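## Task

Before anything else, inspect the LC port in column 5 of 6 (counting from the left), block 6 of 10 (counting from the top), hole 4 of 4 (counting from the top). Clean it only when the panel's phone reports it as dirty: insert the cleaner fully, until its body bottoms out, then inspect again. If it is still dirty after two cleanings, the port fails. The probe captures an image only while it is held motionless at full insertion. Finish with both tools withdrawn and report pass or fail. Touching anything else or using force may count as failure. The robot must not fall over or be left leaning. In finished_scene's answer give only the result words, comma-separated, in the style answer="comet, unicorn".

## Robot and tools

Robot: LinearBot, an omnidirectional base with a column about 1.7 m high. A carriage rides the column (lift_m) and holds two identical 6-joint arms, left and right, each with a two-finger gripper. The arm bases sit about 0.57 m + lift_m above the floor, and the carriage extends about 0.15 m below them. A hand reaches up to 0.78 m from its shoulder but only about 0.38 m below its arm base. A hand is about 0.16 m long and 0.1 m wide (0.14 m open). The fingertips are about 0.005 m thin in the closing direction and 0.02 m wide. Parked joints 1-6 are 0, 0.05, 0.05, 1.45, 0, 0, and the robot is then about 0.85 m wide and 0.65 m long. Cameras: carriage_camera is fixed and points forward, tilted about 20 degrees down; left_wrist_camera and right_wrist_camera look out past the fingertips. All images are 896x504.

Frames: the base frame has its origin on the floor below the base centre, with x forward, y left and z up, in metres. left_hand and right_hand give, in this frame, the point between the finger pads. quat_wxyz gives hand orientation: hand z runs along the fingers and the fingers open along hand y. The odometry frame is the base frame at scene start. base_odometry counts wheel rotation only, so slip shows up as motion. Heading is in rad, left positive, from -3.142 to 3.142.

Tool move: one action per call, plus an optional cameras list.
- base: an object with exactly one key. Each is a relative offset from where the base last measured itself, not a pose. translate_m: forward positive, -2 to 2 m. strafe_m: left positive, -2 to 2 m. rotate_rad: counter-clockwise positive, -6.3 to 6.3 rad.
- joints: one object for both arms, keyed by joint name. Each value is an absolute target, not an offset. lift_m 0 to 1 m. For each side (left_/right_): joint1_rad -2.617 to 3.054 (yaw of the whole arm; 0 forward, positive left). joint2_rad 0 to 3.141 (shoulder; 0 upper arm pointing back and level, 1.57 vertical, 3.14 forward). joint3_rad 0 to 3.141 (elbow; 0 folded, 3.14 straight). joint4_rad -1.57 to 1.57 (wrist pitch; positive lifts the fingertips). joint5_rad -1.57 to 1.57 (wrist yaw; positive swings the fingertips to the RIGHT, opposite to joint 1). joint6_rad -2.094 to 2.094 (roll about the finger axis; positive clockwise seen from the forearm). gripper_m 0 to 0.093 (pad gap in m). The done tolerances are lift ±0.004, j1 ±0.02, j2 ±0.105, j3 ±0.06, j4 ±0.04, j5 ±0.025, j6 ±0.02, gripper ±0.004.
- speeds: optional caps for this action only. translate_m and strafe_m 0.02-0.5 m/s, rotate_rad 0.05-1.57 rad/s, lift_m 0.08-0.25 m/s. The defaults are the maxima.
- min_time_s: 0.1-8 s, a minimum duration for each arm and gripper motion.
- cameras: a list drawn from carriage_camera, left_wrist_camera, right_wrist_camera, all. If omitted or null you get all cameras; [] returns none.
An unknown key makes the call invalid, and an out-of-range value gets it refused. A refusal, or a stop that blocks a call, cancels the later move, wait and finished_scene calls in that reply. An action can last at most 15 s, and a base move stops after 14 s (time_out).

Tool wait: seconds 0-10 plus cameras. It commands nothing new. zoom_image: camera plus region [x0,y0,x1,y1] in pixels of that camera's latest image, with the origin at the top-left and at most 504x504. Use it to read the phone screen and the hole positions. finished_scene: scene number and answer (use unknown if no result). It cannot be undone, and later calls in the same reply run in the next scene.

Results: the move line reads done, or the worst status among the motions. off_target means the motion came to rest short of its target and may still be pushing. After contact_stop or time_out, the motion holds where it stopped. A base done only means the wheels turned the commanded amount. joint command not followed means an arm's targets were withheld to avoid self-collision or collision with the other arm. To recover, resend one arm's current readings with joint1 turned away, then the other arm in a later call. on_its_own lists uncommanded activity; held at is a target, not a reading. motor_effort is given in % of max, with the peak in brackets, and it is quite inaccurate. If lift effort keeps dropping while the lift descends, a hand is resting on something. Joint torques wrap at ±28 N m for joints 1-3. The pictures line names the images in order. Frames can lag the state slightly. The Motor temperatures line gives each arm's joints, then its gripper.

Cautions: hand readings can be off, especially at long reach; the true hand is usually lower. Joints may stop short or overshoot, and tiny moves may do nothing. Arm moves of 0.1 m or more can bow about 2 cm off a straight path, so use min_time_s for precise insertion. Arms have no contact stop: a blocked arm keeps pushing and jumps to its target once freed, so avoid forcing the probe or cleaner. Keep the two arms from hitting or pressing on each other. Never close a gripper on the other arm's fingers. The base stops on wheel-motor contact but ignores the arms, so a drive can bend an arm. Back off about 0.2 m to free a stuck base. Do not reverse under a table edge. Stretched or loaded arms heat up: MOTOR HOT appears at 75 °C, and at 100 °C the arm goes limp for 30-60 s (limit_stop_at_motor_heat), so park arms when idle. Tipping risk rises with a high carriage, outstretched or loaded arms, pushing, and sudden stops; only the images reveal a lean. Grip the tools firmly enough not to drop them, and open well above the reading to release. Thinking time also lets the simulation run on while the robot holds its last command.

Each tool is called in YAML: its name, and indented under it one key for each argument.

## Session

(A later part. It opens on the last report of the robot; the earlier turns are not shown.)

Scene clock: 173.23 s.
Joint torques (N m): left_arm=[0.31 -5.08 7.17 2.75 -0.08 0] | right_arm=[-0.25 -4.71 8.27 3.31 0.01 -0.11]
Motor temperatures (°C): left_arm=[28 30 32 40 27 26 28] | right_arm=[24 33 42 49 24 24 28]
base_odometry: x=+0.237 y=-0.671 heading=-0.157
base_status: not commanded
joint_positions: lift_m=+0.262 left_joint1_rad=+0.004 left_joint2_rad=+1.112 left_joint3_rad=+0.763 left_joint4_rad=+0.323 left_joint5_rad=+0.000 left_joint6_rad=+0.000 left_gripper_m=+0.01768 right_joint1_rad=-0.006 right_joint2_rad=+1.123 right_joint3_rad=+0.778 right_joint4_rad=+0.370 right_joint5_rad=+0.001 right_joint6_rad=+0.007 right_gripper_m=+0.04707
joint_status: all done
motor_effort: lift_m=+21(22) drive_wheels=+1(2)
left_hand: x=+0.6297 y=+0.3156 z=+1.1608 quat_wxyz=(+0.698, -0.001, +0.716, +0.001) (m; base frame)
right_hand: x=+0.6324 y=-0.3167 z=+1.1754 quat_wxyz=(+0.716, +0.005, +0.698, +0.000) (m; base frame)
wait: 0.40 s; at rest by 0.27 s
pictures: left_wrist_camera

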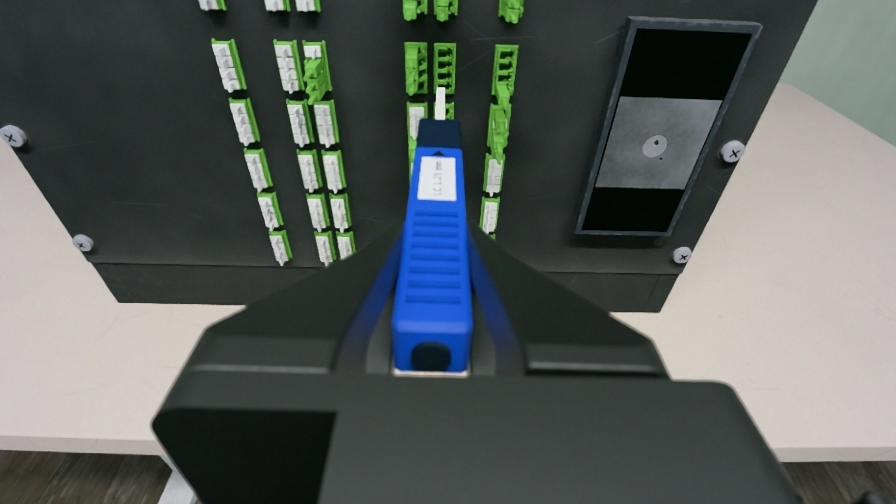

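move:
  base: {"translate_m": 0.003}
  speeds: {"translate_m": 0.02}
  cameras: []

wait:
  seconds: 0.4
  cameras: ["left_wrist_camera","carriage_camera"]

zoom_image:
  camera: "left_wrist_camera"
  region: [410, 40, 474, 120]

zoom_image:
  camera: "carriage_camera"
  region: [285, 170, 335, 210]

Scene clock: 174.03 s.
Joint torques (N m): left_arm=[0.38 -5.15 7.05 2.82 -0.06 0.02] | right_arm=[-0.31 -4.78 8.24 3.3 0.01 -0.12]
Motor temperatures (°C): left_arm=[28 30 32 40 27 26 28] | right_arm=[24 33 42 49 24 24 28]
move: done
base_odometry: x=+0.240 y=-0.672 heading=-0.157
base_status: done
joint_positions: lift_m=+0.262 left_joint1_rad=+0.004 left_joint2_rad=+1.112 left_joint3_rad=+0.763 left_joint4_rad=+0.323 left_joint5_rad=+0.000 left_joint6_rad=+0.000 left_gripper_m=+0.01768 right_joint1_rad=-0.006 right_joint2_rad=+1.123 right_joint3_rad=+0.778 right_joint4_rad=+0.370 right_joint5_rad=+0.001 right_joint6_rad=+0.007 right_gripper_m=+0.04707
joint_status: not commanded
motor_effort: lift_m=+21(22) drive_wheels=+0(9)
left_hand: x=+0.6297 y=+0.3156 z=+1.1608 quat_wxyz=(+0.698, -0.001, +0.716, +0.001) (m; base frame)
right_hand: x=+0.6324 y=-0.3167 z=+1.1754 quat_wxyz=(+0.716, +0.005, +0.698, +0.000) (m; base frame)
pictures: none
No camera images: "cameras" was empty.

Scene clock: 174.43 s.
Joint torques (N m): left_arm=[0.44 -5.11 7.24 2.82 -0.07 -0.01] | right_arm=[-0.28 -4.66 8.36 3.3 0.01 -0.12]
Motor temperatures (°C): left_arm=[28 30 32 40 27 26 28] | right_arm=[24 33 42 49 24 24 28]
base_odometry: x=+0.240 y=-0.672 heading=-0.157
base_status: done
joint_positions: lift_m=+0.262 left_joint1_rad=+0.004 left_joint2_rad=+1.112 left_joint3_rad=+0.763 left_joint4_rad=+0.323 left_joint5_rad=+0.000 left_joint6_rad=+0.000 left_gripper_m=+0.01768 right_joint1_rad=-0.006 right_joint2_rad=+1.123 right_joint3_rad=+0.778 right_joint4_rad=+0.370 right_joint5_rad=+0.001 right_joint6_rad=+0.007 right_gripper_m=+0.04707
joint_status: not commanded
motor_effort: lift_m=+21(22) drive_wheels=+0(9)
left_hand: x=+0.6297 y=+0.3156 z=+1.1608 quat_wxyz=(+0.698, -0.001, +0.716, +0.001) (m; base frame)
right_hand: x=+0.6324 y=-0.3167 z=+1.1754 quat_wxyz=(+0.716, +0.005, +0.698, +0.000) (m; base frame)
wait: 0.40 s; at rest by 0.27 s
pictures: carriage_camera, left_wrist_camera

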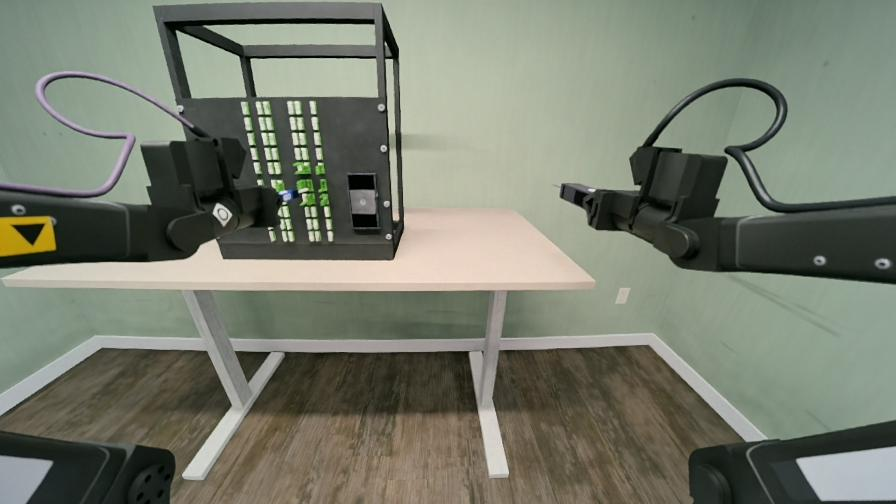

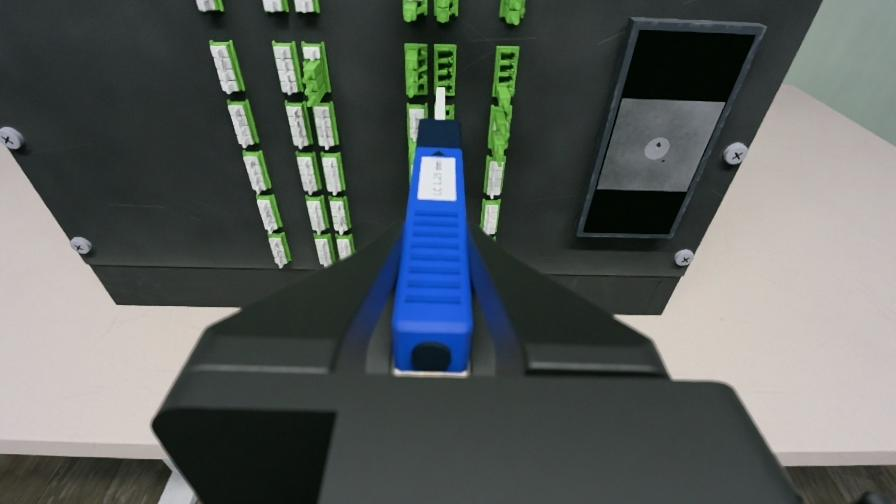

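Scaled by 6.300.

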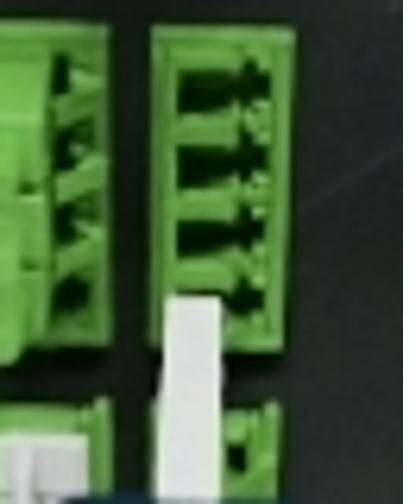

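Scaled by 10.080.

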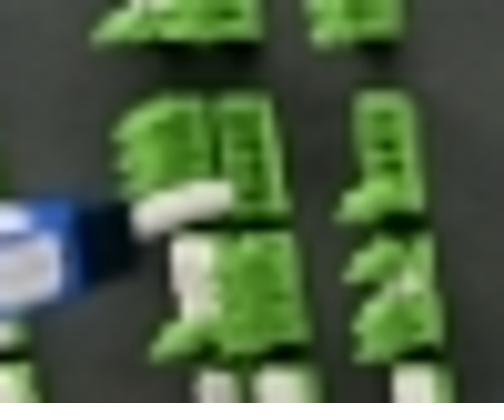

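move:
  base: {"translate_m": 0.003}
  speeds: {"translate_m": 0.02}
  cameras: []

wait:
  seconds: 0.4
  cameras: ["left_wrist_camera","carriage_camera"]

zoom_image:
  camera: "left_wrist_camera"
  region: [410, 40, 474, 120]

zoom_image:
  camera: "carriage_camera"
  region: [285, 170, 335, 210]

Scene clock: 175.93 s.
Joint torques (N m): left_arm=[0.4 -5.19 7.19 2.78 -0.07 0.01] | right_arm=[-0.24 -4.7 8.18 3.3 0 -0.11]
Motor temperatures (°C): left_arm=[28 30 32 40 27 26 28] | right_arm=[24 33 42 49 24 24 28]
move: done
base_odometry: x=+0.243 y=-0.672 heading=-0.157
base_status: done
joint_positions: lift_m=+0.262 left_joint1_rad=+0.004 left_joint2_rad=+1.112 left_joint3_rad=+0.763 left_joint4_rad=+0.323 left_joint5_rad=+0.000 left_joint6_rad=+0.000 left_gripper_m=+0.01768 right_joint1_rad=-0.006 right_joint2_rad=+1.123 right_joint3_rad=+0.778 right_joint4_rad=+0.370 right_joint5_rad=+0.001 right_joint6_rad=+0.007 right_gripper_m=+0.04707
joint_status: not commanded
motor_effort: lift_m=+21(22) drive_wheels=+0(9)
left_hand: x=+0.6297 y=+0.3156 z=+1.1608 quat_wxyz=(+0.698, -0.001, +0.716, +0.001) (m; base frame)
right_hand: x=+0.6324 y=-0.3167 z=+1.1754 quat_wxyz=(+0.716, +0.005, +0.698, +0.000) (m; base frame)
pictures: none
No camera images: "cameras" was empty.

Scene clock: 176.33 s.
Joint torques (N m): left_arm=[0.4 -5.2 7.06 2.8 -0.09 -0.02] | right_arm=[-0.24 -4.68 8.29 3.33 0.01 -0.12]
Motor temperatures (°C): left_arm=[28 30 32 40 27 26 28] | right_arm=[24 33 42 49 24 24 28]
base_odometry: x=+0.243 y=-0.672 heading=-0.157
base_status: done
joint_positions: lift_m=+0.262 left_joint1_rad=+0.004 left_joint2_rad=+1.112 left_joint3_rad=+0.763 left_joint4_rad=+0.323 left_joint5_rad=+0.000 left_joint6_rad=+0.000 left_gripper_m=+0.01768 right_joint1_rad=-0.006 right_joint2_rad=+1.123 right_joint3_rad=+0.778 right_joint4_rad=+0.370 right_joint5_rad=+0.001 right_joint6_rad=+0.007 right_gripper_m=+0.04707
joint_status: not commanded
motor_effort: lift_m=+21(22) drive_wheels=+0(9)
left_hand: x=+0.6297 y=+0.3156 z=+1.1608 quat_wxyz=(+0.698, -0.001, +0.716, +0.001) (m; base frame)
right_hand: x=+0.6324 y=-0.3167 z=+1.1754 quat_wxyz=(+0.716, +0.005, +0.698, +0.000) (m; base frame)
wait: 0.40 s; at rest by 0.27 s
pictures: carriage_camera, left_wrist_camera

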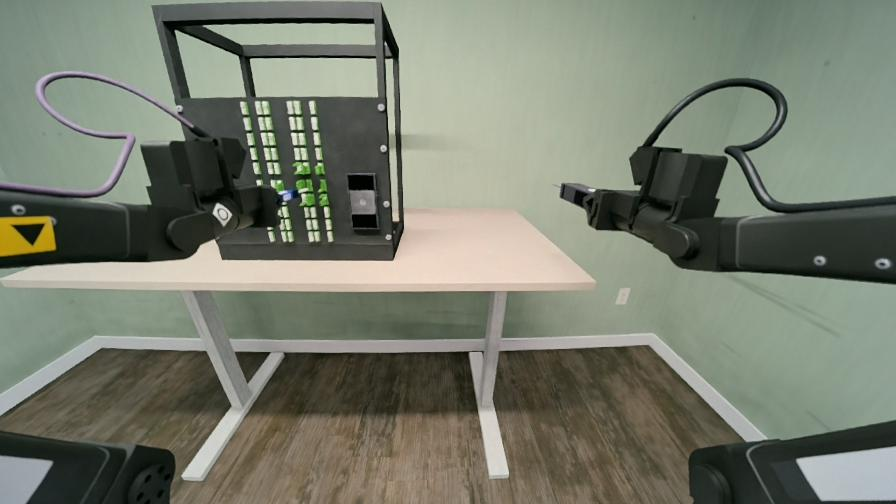

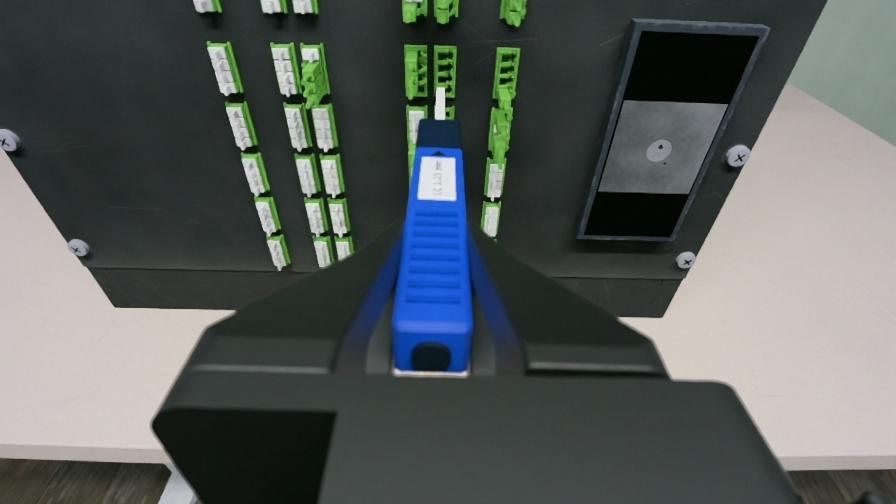

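Scaled by 6.300.

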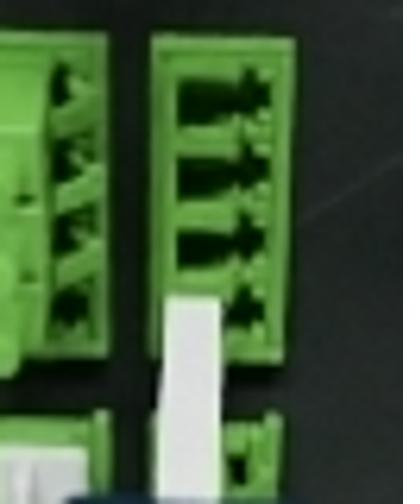

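Scaled by 10.080.

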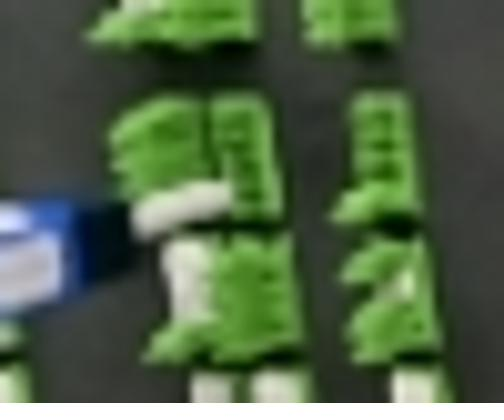

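move:
  joints: {"lift_m": 0.2607}
  cameras: []

move:
  base: {"translate_m": 0.003}
  speeds: {"translate_m": 0.02}
  cameras: []

wait:
  seconds: 0.4
  cameras: ["left_wrist_camera","carriage_camera"]

zoom_image:
  camera: "left_wrist_camera"
  region: [410, 40, 474, 120]

zoom_image:
  camera: "carriage_camera"
  region: [285, 170, 335, 210]

Scene clock: 176.97 s.
Joint torques (N m): left_arm=[0.28 -5.03 7.06 2.76 -0.06 0.02] | right_arm=[-0.27 -4.71 8.17 3.3 0.01 -0.12]
Motor temperatures (°C): left_arm=[28 30 32 40 27 26 28] | right_arm=[24 33 42 49 24 24 28]
move: done
base_odometry: x=+0.243 y=-0.672 heading=-0.157
base_status: not commanded
joint_positions: lift_m=+0.261 left_joint1_rad=+0.004 left_joint2_rad=+1.112 left_joint3_rad=+0.763 left_joint4_rad=+0.323 left_joint5_rad=+0.000 left_joint6_rad=+0.000 left_gripper_m=+0.01768 right_joint1_rad=-0.006 right_joint2_rad=+1.123 right_joint3_rad=+0.778 right_joint4_rad=+0.370 right_joint5_rad=+0.001 right_joint6_rad=+0.007 right_gripper_m=+0.04707
joint_status: all done
motor_effort: lift_m=+21(22) drive_wheels=+0(1)
left_hand: x=+0.6296 y=+0.3156 z=+1.1597 quat_wxyz=(+0.698, -0.001, +0.716, +0.001) (m; base frame)
right_hand: x=+0.6324 y=-0.3167 z=+1.1744 quat_wxyz=(+0.716, +0.005, +0.698, +0.000) (m; base frame)
pictures: none
No camera images: "cameras" was empty.

Scene clock: 177.60 s.
Joint torques (N m): left_arm=[0.14 -5.14 7.36 2.78 -0.09 -0.05] | right_arm=[-0.27 -4.7 8.2 3.33 0.01 -0.11]
Motor temperatures (°C): left_arm=[28 30 32 40 27 26 28] | right_arm=[24 33 42 49 24 24 28]
move: done
base_odometry: x=+0.246 y=-0.672 heading=-0.157
base_status: done
joint_positions: lift_m=+0.261 left_joint1_rad=+0.004 left_joint2_rad=+1.112 left_joint3_rad=+0.763 left_joint4_rad=+0.323 left_joint5_rad=+0.000 left_joint6_rad=+0.000 left_gripper_m=+0.01768 right_joint1_rad=-0.006 right_joint2_rad=+1.123 right_joint3_rad=+0.778 right_joint4_rad=+0.370 right_joint5_rad=+0.001 right_joint6_rad=+0.007 right_gripper_m=+0.04707
joint_status: not commanded
motor_effort: lift_m=+21(21) drive_wheels=+0(8)
left_hand: x=+0.6296 y=+0.3156 z=+1.1597 quat_wxyz=(+0.698, -0.001, +0.716, +0.001) (m; base frame)
right_hand: x=+0.6324 y=-0.3167 z=+1.1743 quat_wxyz=(+0.716, +0.005, +0.698, +0.000) (m; base frame)
pictures: none
No camera images: "cameras" was empty.

Scene clock: 178.00 s.
Joint torques (N m): left_arm=[0.4 -5.08 7.34 2.74 -0.08 0] | right_arm=[-0.25 -4.71 8.25 3.32 0.01 -0.12]
Motor temperatures (°C): left_arm=[28 30 32 40 27 26 28] | right_arm=[24 33 42 49 24 24 28]
base_odometry: x=+0.246 y=-0.672 heading=-0.157
base_status: done
joint_positions: lift_m=+0.261 left_joint1_rad=+0.004 left_joint2_rad=+1.112 left_joint3_rad=+0.763 left_joint4_rad=+0.323 left_joint5_rad=+0.000 left_joint6_rad=+0.000 left_gripper_m=+0.01768 right_joint1_rad=-0.006 right_joint2_rad=+1.123 right_joint3_rad=+0.778 right_joint4_rad=+0.370 right_joint5_rad=+0.001 right_joint6_rad=+0.007 right_gripper_m=+0.04707
joint_status: not commanded
motor_effort: lift_m=+21(21) drive_wheels=-1(8)
left_hand: x=+0.6296 y=+0.3156 z=+1.1597 quat_wxyz=(+0.698, -0.001, +0.716, +0.001) (m; base frame)
right_hand: x=+0.6324 y=-0.3167 z=+1.1743 quat_wxyz=(+0.716, +0.005, +0.698, +0.000) (m; base frame)
wait: 0.40 s; at rest by 0.27 s
pictures: carriage_camera, left_wrist_camera

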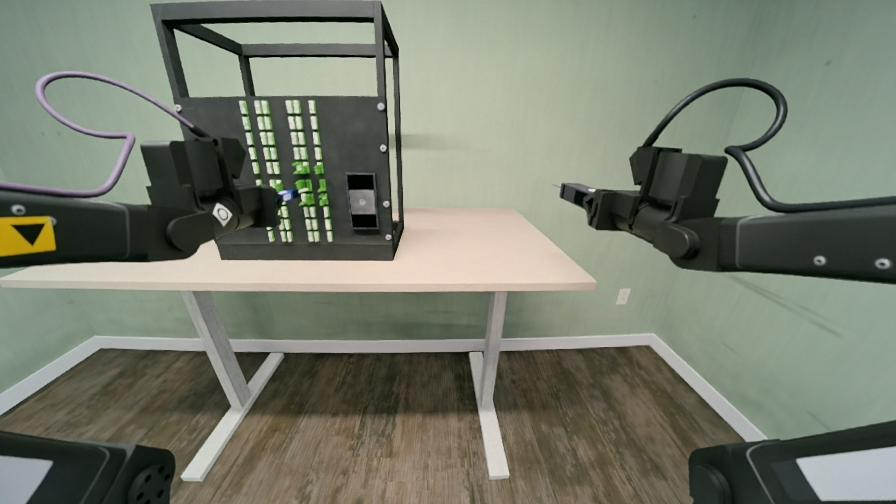

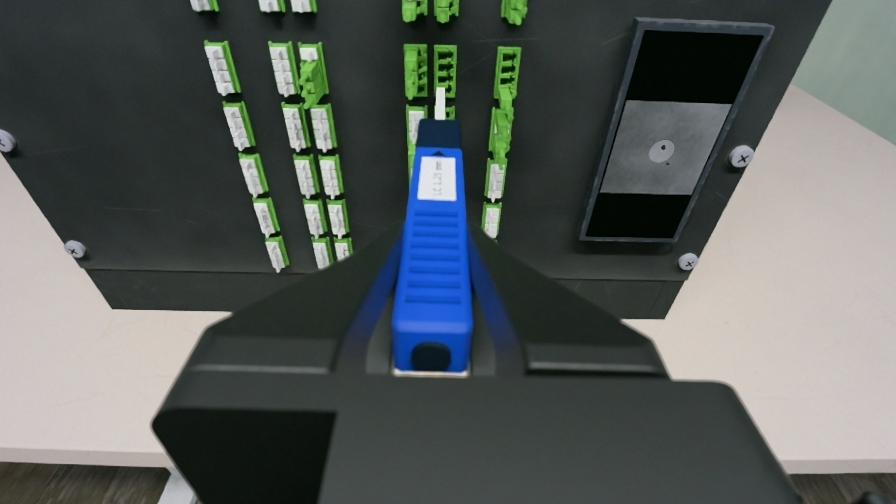

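Scaled by 6.300.

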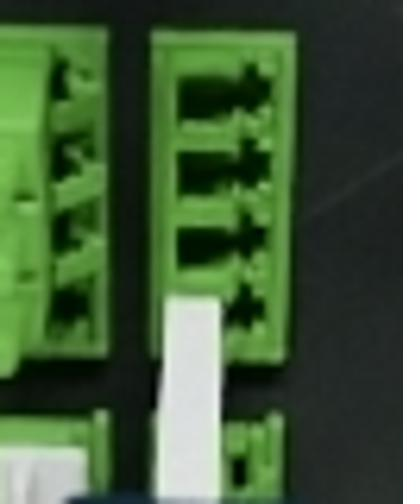

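Scaled by 10.080.

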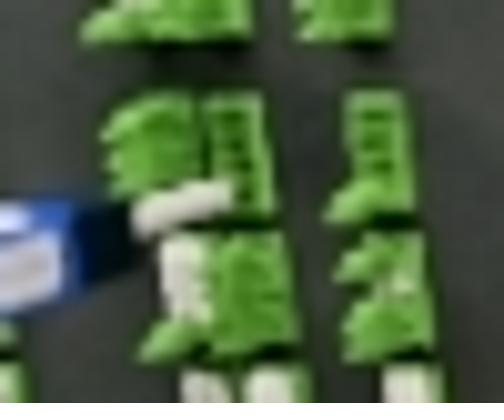

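move:
  joints: {"lift_m": 0.2600}
  cameras: []

move:
  base: {"translate_m": 0.003}
  speeds: {"translate_m": 0.02}
  cameras: []

wait:
  seconds: 0.4
  cameras: ["left_wrist_camera","carriage_camera"]

zoom_image:
  camera: "left_wrist_camera"
  region: [410, 40, 474, 120]

zoom_image:
  camera: "carriage_camera"
  region: [285, 170, 335, 210]

Scene clock: 178.50 s.
Joint torques (N m): left_arm=[0.51 -5 6.95 2.78 -0.08 0.02] | right_arm=[-0.28 -4.71 8.23 3.28 0.01 -0.12]
Motor temperatures (°C): left_arm=[28 30 32 40 27 26 28] | right_arm=[24 33 42 49 24 24 28]
move: done
base_odometry: x=+0.246 y=-0.672 heading=-0.157
base_status: not commanded
joint_positions: lift_m=+0.260 left_joint1_rad=+0.004 left_joint2_rad=+1.112 left_joint3_rad=+0.763 left_joint4_rad=+0.323 left_joint5_rad=+0.000 left_joint6_rad=+0.000 left_gripper_m=+0.01768 right_joint1_rad=-0.006 right_joint2_rad=+1.123 right_joint3_rad=+0.778 right_joint4_rad=+0.370 right_joint5_rad=+0.001 right_joint6_rad=+0.007 right_gripper_m=+0.04707
joint_status: all done
motor_effort: lift_m=+21(21) drive_wheels=+1(1)
left_hand: x=+0.6296 y=+0.3156 z=+1.1590 quat_wxyz=(+0.698, -0.001, +0.716, +0.001) (m; base frame)
right_hand: x=+0.6324 y=-0.3167 z=+1.1737 quat_wxyz=(+0.716, +0.005, +0.698, +0.000) (m; base frame)
pictures: none
No camera images: "cameras" was empty.

Scene clock: 179.13 s.
Joint torques (N m): left_arm=[0.34 -5.11 7.16 2.81 -0.07 -0.03] | right_arm=[-0.29 -4.71 8.36 3.29 0.01 -0.12]
Motor temperatures (°C): left_arm=[28 30 32 40 27 26 28] | right_arm=[24 33 42 49 24 24 28]
move: done
base_odometry: x=+0.249 y=-0.673 heading=-0.157
base_status: done
joint_positions: lift_m=+0.260 left_joint1_rad=+0.004 left_joint2_rad=+1.112 left_joint3_rad=+0.763 left_joint4_rad=+0.323 left_joint5_rad=+0.000 left_joint6_rad=+0.000 left_gripper_m=+0.01768 right_joint1_rad=-0.006 right_joint2_rad=+1.123 right_joint3_rad=+0.778 right_joint4_rad=+0.370 right_joint5_rad=+0.001 right_joint6_rad=+0.007 right_gripper_m=+0.04707
joint_status: not commanded
motor_effort: lift_m=+21(21) drive_wheels=+1(9)
left_hand: x=+0.6296 y=+0.3156 z=+1.1590 quat_wxyz=(+0.698, -0.001, +0.716, +0.001) (m; base frame)
right_hand: x=+0.6324 y=-0.3167 z=+1.1736 quat_wxyz=(+0.716, +0.005, +0.698, +0.000) (m; base frame)
pictures: none
No camera images: "cameras" was empty.

Scene clock: 179.53 s.
Joint torques (N m): left_arm=[0.29 -5.09 7.08 2.76 -0.09 0.01] | right_arm=[-0.24 -4.78 8.23 3.32 0.01 -0.11]
Motor temperatures (°C): left_arm=[28 30 32 40 27 26 28] | right_arm=[24 33 42 49 24 24 28]
base_odometry: x=+0.249 y=-0.673 heading=-0.157
base_status: done
joint_positions: lift_m=+0.260 left_joint1_rad=+0.004 left_joint2_rad=+1.112 left_joint3_rad=+0.763 left_joint4_rad=+0.323 left_joint5_rad=+0.000 left_joint6_rad=+0.000 left_gripper_m=+0.01768 right_joint1_rad=-0.006 right_joint2_rad=+1.123 right_joint3_rad=+0.778 right_joint4_rad=+0.370 right_joint5_rad=+0.001 right_joint6_rad=+0.007 right_gripper_m=+0.04707
joint_status: not commanded
motor_effort: lift_m=+21(21) drive_wheels=-1(9)
left_hand: x=+0.6296 y=+0.3156 z=+1.1590 quat_wxyz=(+0.698, -0.001, +0.716, +0.001) (m; base frame)
right_hand: x=+0.6324 y=-0.3167 z=+1.1736 quat_wxyz=(+0.716, +0.005, +0.698, +0.000) (m; base frame)
wait: 0.40 s; at rest by 0.27 s
pictures: carriage_camera, left_wrist_camera

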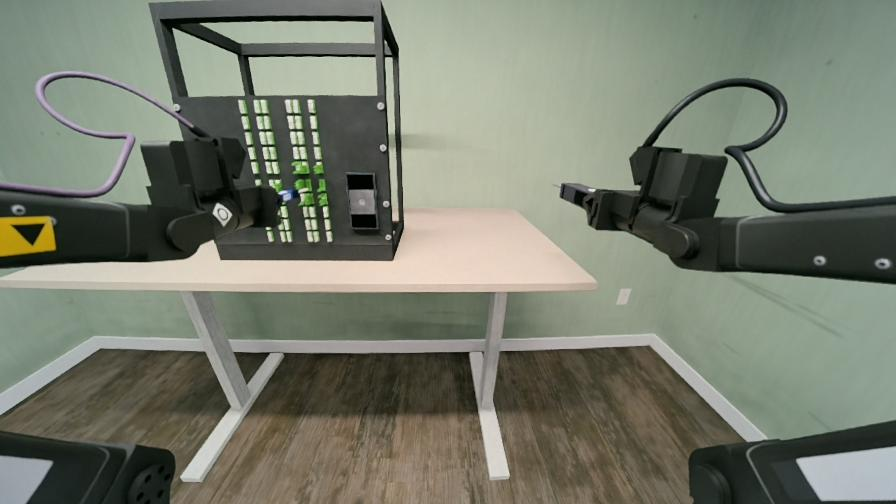

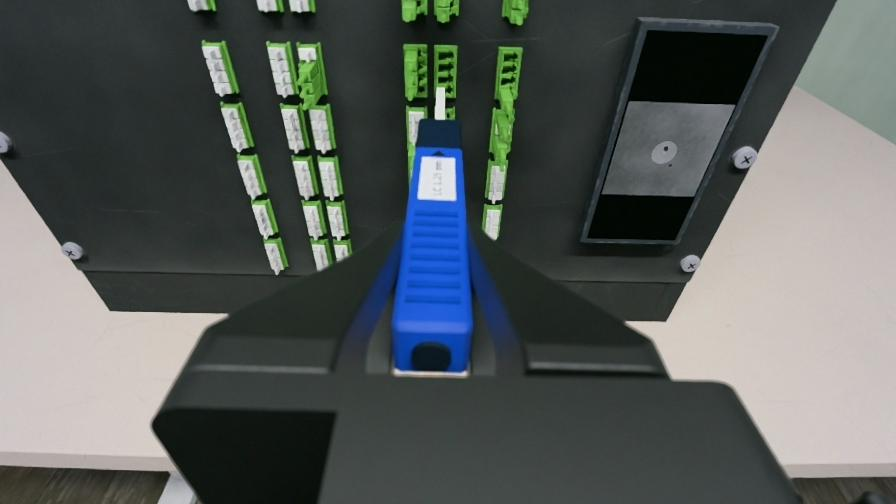

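Scaled by 6.300.

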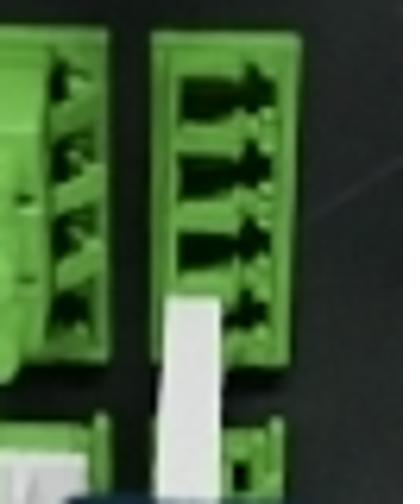

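Scaled by 10.080.

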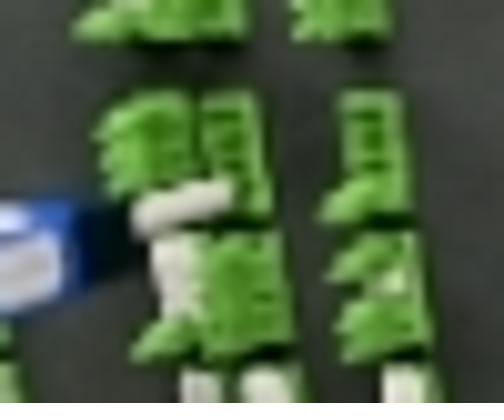

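move:
  base: {"translate_m": 0.003}
  speeds: {"translate_m": 0.02}
  cameras: []

wait:
  seconds: 0.4
  cameras: ["left_wrist_camera","carriage_camera"]

zoom_image:
  camera: "left_wrist_camera"
  region: [410, 40, 474, 120]

zoom_image:
  camera: "carriage_camera"
  region: [285, 170, 335, 210]

Scene clock: 180.33 s.
Joint torques (N m): left_arm=[0.34 -4.63 7.25 2.8 -0.09 0.01] | right_arm=[-0.25 -4.64 8.32 3.29 0 -0.11]
Motor temperatures (°C): left_arm=[28 30 32 40 27 26 28] | right_arm=[24 33 42 49 24 24 28]
move: done
base_odometry: x=+0.252 y=-0.673 heading=-0.157
base_status: done
joint_positions: lift_m=+0.260 left_joint1_rad=+0.004 left_joint2_rad=+1.108 left_joint3_rad=+0.763 left_joint4_rad=+0.320 left_joint5_rad=+0.000 left_joint6_rad=+0.000 left_gripper_m=+0.01768 right_joint1_rad=-0.006 right_joint2_rad=+1.123 right_joint3_rad=+0.778 right_joint4_rad=+0.370 right_joint5_rad=+0.001 right_joint6_rad=+0.007 right_gripper_m=+0.04707
joint_status: not commanded
motor_effort: lift_m=+21(21) drive_wheels=+2(8)
left_hand: x=+0.6289 y=+0.3156 z=+1.1598 quat_wxyz=(+0.698, -0.001, +0.716, +0.001) (m; base frame)
right_hand: x=+0.6324 y=-0.3167 z=+1.1735 quat_wxyz=(+0.716, +0.005, +0.698, +0.000) (m; base frame)
pictures: none
No camera images: "cameras" was empty.

Scene clock: 180.73 s.
Joint torques (N m): left_arm=[0.25 -4.53 7.23 2.79 -0.08 0] | right_arm=[-0.24 -4.77 8.42 3.31 0.01 -0.12]
Motor temperatures (°C): left_arm=[28 30 32 40 27 26 28] | right_arm=[24 33 42 49 24 24 28]
base_odometry: x=+0.252 y=-0.673 heading=-0.157
base_status: done
joint_positions: lift_m=+0.260 left_joint1_rad=+0.004 left_joint2_rad=+1.108 left_joint3_rad=+0.763 left_joint4_rad=+0.320 left_joint5_rad=+0.000 left_joint6_rad=+0.000 left_gripper_m=+0.01768 right_joint1_rad=-0.006 right_joint2_rad=+1.123 right_joint3_rad=+0.778 right_joint4_rad=+0.370 right_joint5_rad=+0.001 right_joint6_rad=+0.007 right_gripper_m=+0.04707
joint_status: not commanded
motor_effort: lift_m=+21(21) drive_wheels=+2(8)
left_hand: x=+0.6289 y=+0.3156 z=+1.1598 quat_wxyz=(+0.698, -0.001, +0.716, +0.001) (m; base frame)
right_hand: x=+0.6324 y=-0.3167 z=+1.1735 quat_wxyz=(+0.716, +0.005, +0.698, +0.000) (m; base frame)
wait: 0.40 s; at rest by 0.27 s
pictures: carriage_camera, left_wrist_camera

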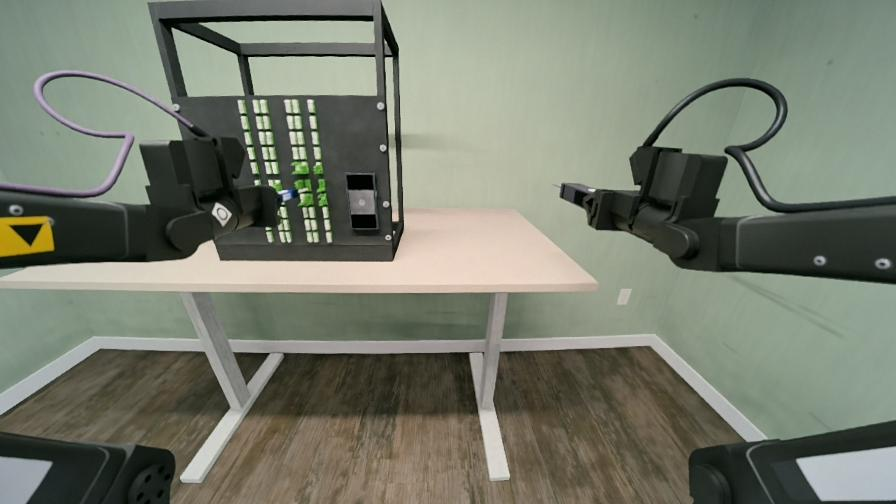

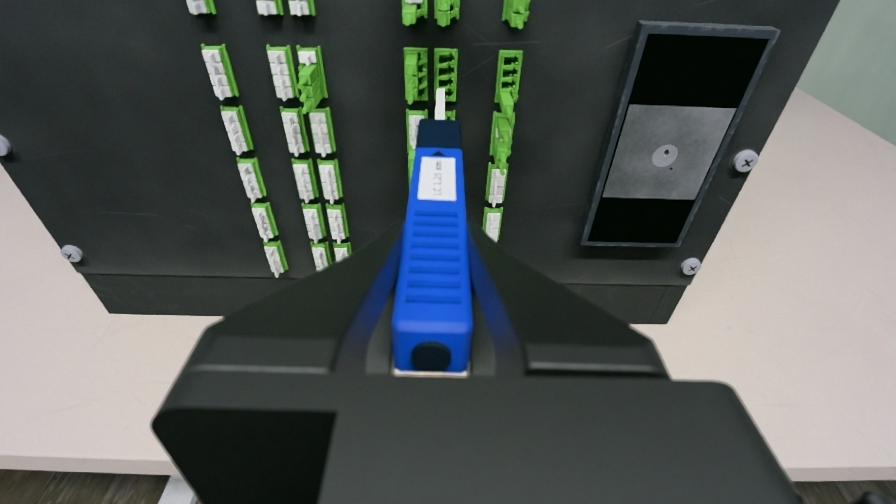

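Scaled by 6.300.

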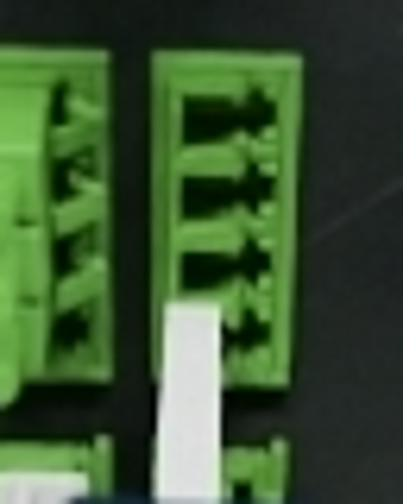

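Scaled by 10.080.

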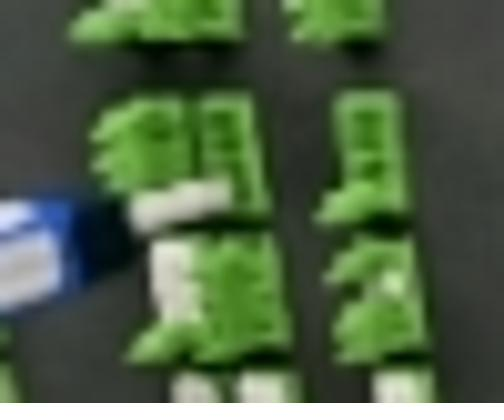

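move:
  base: {"translate_m": -0.003}
  speeds: {"translate_m": 0.02}
  cameras: []

move:
  joints: {"lift_m": 0.2587, "left_joint1_rad": -0.0058}
  min_time_s: 0.6
  cameras: []

wait:
  seconds: 0.4
  cameras: ["left_wrist_camera"]

zoom_image:
  camera: "left_wrist_camera"
  region: [410, 40, 474, 120]

Scene clock: 181.57 s.
Joint torques (N m): left_arm=[0.28 -4.71 7.04 2.79 -0.04 0.03] | right_arm=[-0.17 -4.64 8.25 3.3 0 -0.12]
Motor temperatures (°C): left_arm=[28 30 32 40 27 26 28] | right_arm=[24 33 42 49 24 24 28]
move: done
base_odometry: x=+0.249 y=-0.673 heading=-0.157
base_status: done
joint_positions: lift_m=+0.260 left_joint1_rad=+0.004 left_joint2_rad=+1.108 left_joint3_rad=+0.763 left_joint4_rad=+0.320 left_joint5_rad=+0.000 left_joint6_rad=+0.000 left_gripper_m=+0.01768 right_joint1_rad=-0.006 right_joint2_rad=+1.123 right_joint3_rad=+0.778 right_joint4_rad=+0.370 right_joint5_rad=+0.001 right_joint6_rad=+0.007 right_gripper_m=+0.04707
joint_status: not commanded
motor_effort: lift_m=+20(21) drive_wheels=+0(7)
left_hand: x=+0.6289 y=+0.3156 z=+1.1598 quat_wxyz=(+0.698, -0.001, +0.716, +0.001) (m; base frame)
right_hand: x=+0.6324 y=-0.3167 z=+1.1736 quat_wxyz=(+0.716, +0.005, +0.698, +0.000) (m; base frame)
pictures: none
No camera images: "cameras" was empty.

Scene clock: 182.47 s.
Joint torques (N m): left_arm=[-0.55 -4.72 7.19 2.78 -0.04 0.04] | right_arm=[-0.27 -4.68 8.25 3.34 0.01 -0.11]
Motor temperatures (°C): left_arm=[28 30 32 40 27 26 28] | right_arm=[24 33 42 49 24 24 28]
move: done
base_odometry: x=+0.249 y=-0.673 heading=-0.157
base_status: not commanded
joint_positions: lift_m=+0.259 left_joint1_rad=+0.004 left_joint2_rad=+1.108 left_joint3_rad=+0.763 left_joint4_rad=+0.321 left_joint5_rad=+0.000 left_joint6_rad=+0.000 left_gripper_m=+0.01768 right_joint1_rad=-0.006 right_joint2_rad=+1.123 right_joint3_rad=+0.778 right_joint4_rad=+0.368 right_joint5_rad=+0.001 right_joint6_rad=+0.007 right_gripper_m=+0.04707
joint_status: all done
motor_effort: lift_m=+21(22) drive_wheels=+0(1)
left_hand: x=+0.6289 y=+0.3156 z=+1.1586 quat_wxyz=(+0.699, -0.001, +0.716, +0.001) (m; base frame)
right_hand: x=+0.6325 y=-0.3167 z=+1.1717 quat_wxyz=(+0.715, +0.005, +0.699, +0.000) (m; base frame)
pictures: none
No camera images: "cameras" was empty.

Scene clock: 182.87 s.
Joint torques (N m): left_arm=[-0.68 -4.74 7.19 2.82 -0.07 0.03] | right_arm=[-0.27 -4.68 8.23 3.33 0.01 -0.11]
Motor temperatures (°C): left_arm=[28 30 32 40 27 26 28] | right_arm=[24 33 42 49 24 24 28]
base_odometry: x=+0.249 y=-0.673 heading=-0.157
base_status: not commanded
joint_positions: lift_m=+0.259 left_joint1_rad=+0.004 left_joint2_rad=+1.108 left_joint3_rad=+0.763 left_joint4_rad=+0.321 left_joint5_rad=+0.000 left_joint6_rad=+0.000 left_gripper_m=+0.01768 right_joint1_rad=-0.006 right_joint2_rad=+1.123 right_joint3_rad=+0.778 right_joint4_rad=+0.368 right_joint5_rad=+0.001 right_joint6_rad=+0.007 right_gripper_m=+0.04707
joint_status: all done
motor_effort: lift_m=+21(22) drive_wheels=+0(1)
left_hand: x=+0.6289 y=+0.3156 z=+1.1586 quat_wxyz=(+0.699, -0.001, +0.716, +0.001) (m; base frame)
right_hand: x=+0.6325 y=-0.3167 z=+1.1717 quat_wxyz=(+0.715, +0.005, +0.699, +0.000) (m; base frame)
wait: 0.40 s; at rest by 0.27 s
pictures: left_wrist_camera

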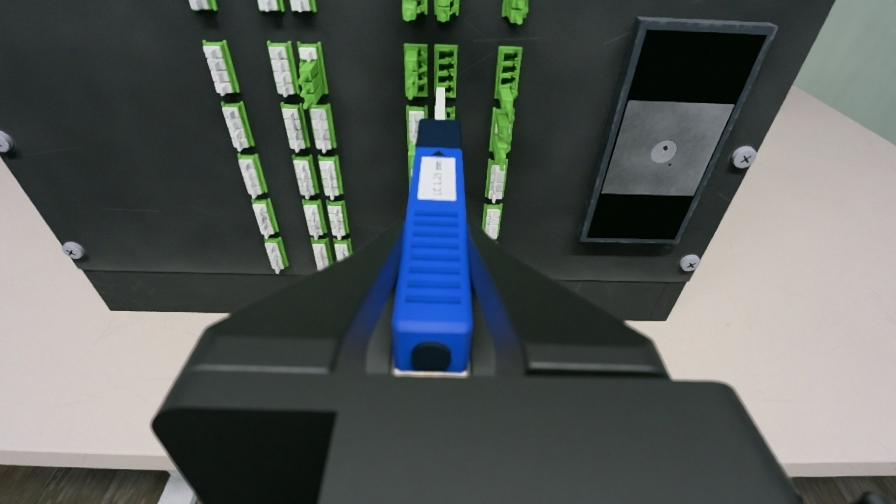

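Scaled by 6.300.

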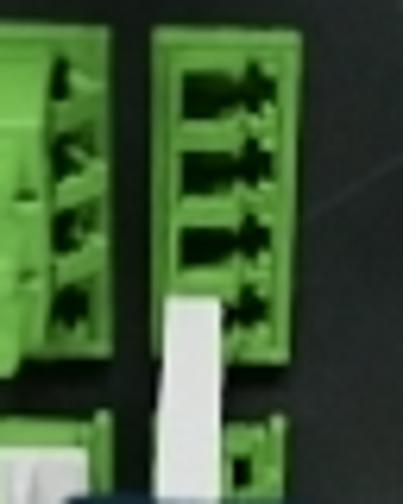

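move:
  joints: {"lift_m": 0.2578, "left_joint1_rad": -0.0085}
  min_time_s: 0.6
  cameras: []

Scene clock: 183.83 s.
Joint torques (N m): left_arm=[-0.85 -4.78 7.1 2.83 -0.04 0.02] | right_arm=[-0.27 -4.71 8.27 3.33 0.01 -0.11]
Motor temperatures (°C): left_arm=[28 30 32 40 27 26 28] | right_arm=[24 33 42 50 24 24 28]
move: done
base_odometry: x=+0.249 y=-0.673 heading=-0.157
base_status: not commanded
joint_positions: lift_m=+0.258 left_joint1_rad=+0.004 left_joint2_rad=+1.108 left_joint3_rad=+0.763 left_joint4_rad=+0.321 left_joint5_rad=+0.000 left_joint6_rad=+0.000 left_gripper_m=+0.01768 right_joint1_rad=-0.006 right_joint2_rad=+1.123 right_joint3_rad=+0.778 right_joint4_rad=+0.369 right_joint5_rad=+0.001 right_joint6_rad=+0.007 right_gripper_m=+0.04707
joint_status: all done
motor_effort: lift_m=+21(22) drive_wheels=+0(1)
left_hand: x=+0.6289 y=+0.3156 z=+1.1578 quat_wxyz=(+0.699, -0.001, +0.715, +0.001) (m; base frame)
right_hand: x=+0.6325 y=-0.3167 z=+1.1710 quat_wxyz=(+0.715, +0.005, +0.699, +0.000) (m; base frame)
pictures: none
No camera images: "cameras" was empty.

move:
  joints: {"left_joint1_rad": -0.0096}
  min_time_s: 0.4
  cameras: []

Scene clock: 184.60 s.
Joint torques (N m): left_arm=[-0.4 -4.59 7.06 2.78 -0.05 0.08] | right_arm=[-0.25 -4.71 8.24 3.32 0 -0.13]
Motor temperatures (°C): left_arm=[28 30 32 40 27 26 28] | right_arm=[24 33 42 50 24 24 28]
move: done
base_odometry: x=+0.249 y=-0.673 heading=-0.157
base_status: not commanded
joint_positions: lift_m=+0.258 left_joint1_rad=-0.001 left_joint2_rad=+1.108 left_joint3_rad=+0.763 left_joint4_rad=+0.321 left_joint5_rad=+0.000 left_joint6_rad=+0.000 left_gripper_m=+0.01768 right_joint1_rad=-0.006 right_joint2_rad=+1.123 right_joint3_rad=+0.778 right_joint4_rad=+0.369 right_joint5_rad=+0.001 right_joint6_rad=+0.007 right_gripper_m=+0.04707
joint_status: all done
motor_effort: lift_m=+21(21) drive_wheels=+0(0)
left_hand: x=+0.6289 y=+0.3140 z=+1.1578 quat_wxyz=(+0.699, +0.000, +0.715, +0.000) (m; base frame)
right_hand: x=+0.6325 y=-0.3167 z=+1.1710 quat_wxyz=(+0.715, +0.005, +0.699, +0.000) (m; base frame)
pictures: none
No camera images: "cameras" was empty.

move:
  joints: {"left_joint1_rad": -0.002}
  min_time_s: 0.3
  cameras: []

wait:
  seconds: 0.4
  cameras: ["left_wrist_camera"]

zoom_image:
  camera: "left_wrist_camera"
  region: [410, 40, 474, 120]

Scene clock: 185.37 s.
Joint torques (N m): left_arm=[0.1 -4.68 7.31 2.82 -0.06 0.02] | right_arm=[-0.25 -4.72 8.28 3.32 0 -0.11]
Motor temperatures (°C): left_arm=[28 30 32 40 27 26 28] | right_arm=[24 33 42 50 24 24 28]
move: done
base_odometry: x=+0.249 y=-0.673 heading=-0.157
base_status: not commanded
joint_positions: lift_m=+0.258 left_joint1_rad=-0.001 left_joint2_rad=+1.108 left_joint3_rad=+0.763 left_joint4_rad=+0.321 left_joint5_rad=+0.000 left_joint6_rad=+0.000 left_gripper_m=+0.01768 right_joint1_rad=-0.006 right_joint2_rad=+1.123 right_joint3_rad=+0.778 right_joint4_rad=+0.369 right_joint5_rad=+0.001 right_joint6_rad=+0.007 right_gripper_m=+0.04707
joint_status: all done
motor_effort: lift_m=+21(21) drive_wheels=+0(1)
left_hand: x=+0.6289 y=+0.3140 z=+1.1578 quat_wxyz=(+0.699, +0.000, +0.715, +0.000) (m; base frame)
right_hand: x=+0.6325 y=-0.3167 z=+1.1710 quat_wxyz=(+0.715, +0.005, +0.699, +0.000) (m; base frame)
pictures: none
No camera images: "cameras" was empty.

Scene clock: 185.77 s.
Joint torques (N m): left_arm=[0.06 -4.72 7.27 2.79 -0.09 -0.05] | right_arm=[-0.24 -4.7 8.23 3.33 0.01 -0.12]
Motor temperatures (°C): left_arm=[28 30 32 40 27 26 28] | right_arm=[24 33 42 50 24 24 28]
base_odometry: x=+0.249 y=-0.673 heading=-0.157
base_status: not commanded
joint_positions: lift_m=+0.258 left_joint1_rad=-0.001 left_joint2_rad=+1.108 left_joint3_rad=+0.763 left_joint4_rad=+0.321 left_joint5_rad=+0.000 left_joint6_rad=+0.000 left_gripper_m=+0.01768 right_joint1_rad=-0.006 right_joint2_rad=+1.123 right_joint3_rad=+0.778 right_joint4_rad=+0.369 right_joint5_rad=+0.001 right_joint6_rad=+0.007 right_gripper_m=+0.04707
joint_status: all done
motor_effort: lift_m=+21(21) drive_wheels=+0(1)
left_hand: x=+0.6289 y=+0.3140 z=+1.1578 quat_wxyz=(+0.699, +0.000, +0.715, +0.000) (m; base frame)
right_hand: x=+0.6325 y=-0.3167 z=+1.1710 quat_wxyz=(+0.715, +0.005, +0.699, +0.000) (m; base frame)
wait: 0.40 s; at rest by 0.27 s
pictures: left_wrist_camera

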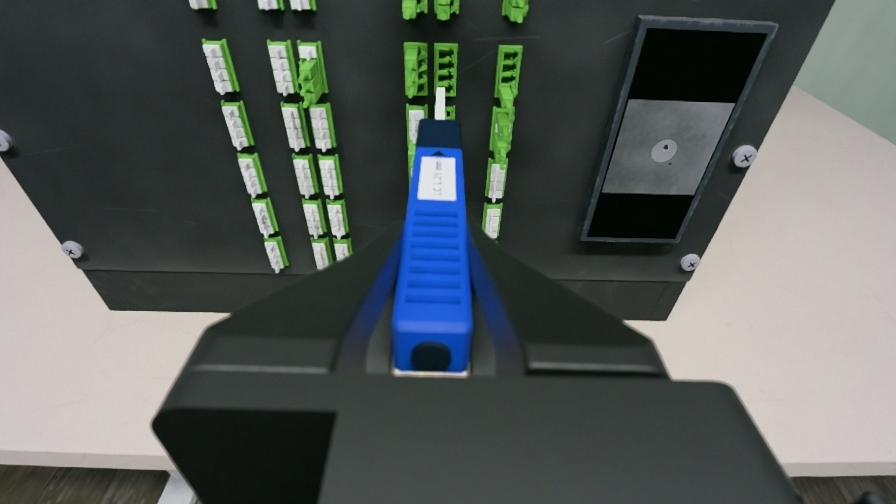

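Scaled by 6.300.

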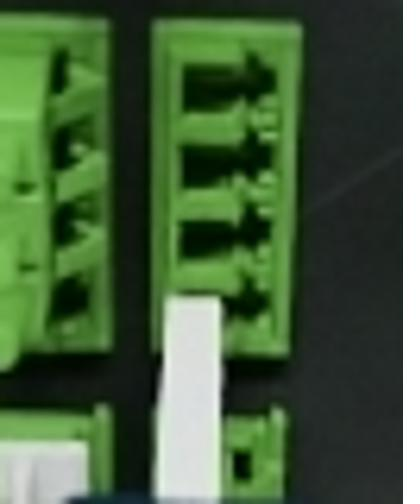

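move:
  joints: {"left_joint1_rad": -0.0112}
  min_time_s: 0.5
  cameras: []

wait:
  seconds: 0.4
  cameras: ["left_wrist_camera"]

zoom_image:
  camera: "left_wrist_camera"
  region: [410, 40, 474, 120]

Scene clock: 186.80 s.
Joint torques (N m): left_arm=[-0.49 -4.75 7.2 2.84 -0.06 0] | right_arm=[-0.28 -4.71 8.25 3.32 0 -0.12]
Motor temperatures (°C): left_arm=[28 30 32 40 27 26 28] | right_arm=[24 33 42 50 24 24 28]
move: done
base_odometry: x=+0.249 y=-0.673 heading=-0.157
base_status: not commanded
joint_positions: lift_m=+0.258 left_joint1_rad=-0.001 left_joint2_rad=+1.108 left_joint3_rad=+0.763 left_joint4_rad=+0.321 left_joint5_rad=+0.000 left_joint6_rad=+0.000 left_gripper_m=+0.01768 right_joint1_rad=-0.006 right_joint2_rad=+1.123 right_joint3_rad=+0.778 right_joint4_rad=+0.369 right_joint5_rad=+0.001 right_joint6_rad=+0.007 right_gripper_m=+0.04707
joint_status: all done
motor_effort: lift_m=+21(21) drive_wheels=+0(1)
left_hand: x=+0.6289 y=+0.3140 z=+1.1578 quat_wxyz=(+0.699, +0.000, +0.715, +0.000) (m; base frame)
right_hand: x=+0.6325 y=-0.3167 z=+1.1710 quat_wxyz=(+0.715, +0.005, +0.699, +0.000) (m; base frame)
pictures: none
No camera images: "cameras" was empty.

Scene clock: 187.20 s.
Joint torques (N m): left_arm=[-0.69 -4.78 7.15 2.75 -0.08 -0.03] | right_arm=[-0.24 -4.71 8.24 3.32 0.02 -0.12]
Motor temperatures (°C): left_arm=[28 30 32 40 27 26 28] | right_arm=[24 33 42 50 24 24 28]
base_odometry: x=+0.249 y=-0.673 heading=-0.157
base_status: not commanded
joint_positions: lift_m=+0.258 left_joint1_rad=-0.001 left_joint2_rad=+1.108 left_joint3_rad=+0.763 left_joint4_rad=+0.321 left_joint5_rad=+0.000 left_joint6_rad=+0.000 left_gripper_m=+0.01768 right_joint1_rad=-0.006 right_joint2_rad=+1.123 right_joint3_rad=+0.778 right_joint4_rad=+0.369 right_joint5_rad=+0.001 right_joint6_rad=+0.007 right_gripper_m=+0.04707
joint_status: all done
motor_effort: lift_m=+21(21) drive_wheels=+0(1)
left_hand: x=+0.6289 y=+0.3140 z=+1.1578 quat_wxyz=(+0.699, +0.000, +0.715, +0.000) (m; base frame)
right_hand: x=+0.6325 y=-0.3167 z=+1.1710 quat_wxyz=(+0.715, +0.005, +0.699, +0.000) (m; base frame)
wait: 0.40 s; at rest by 0.27 s
pictures: left_wrist_camera

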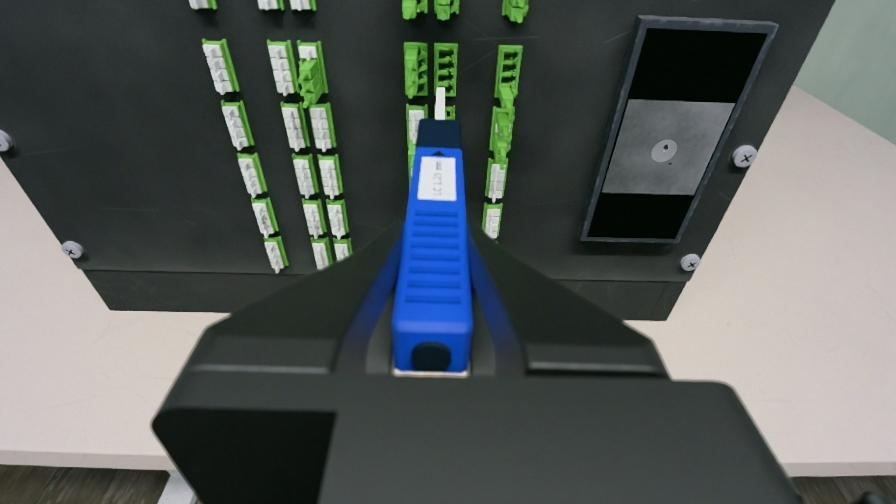

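Scaled by 6.300.

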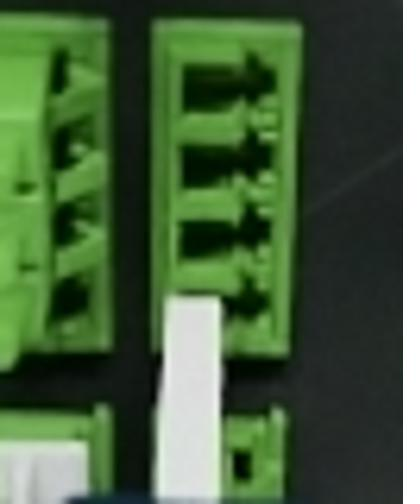

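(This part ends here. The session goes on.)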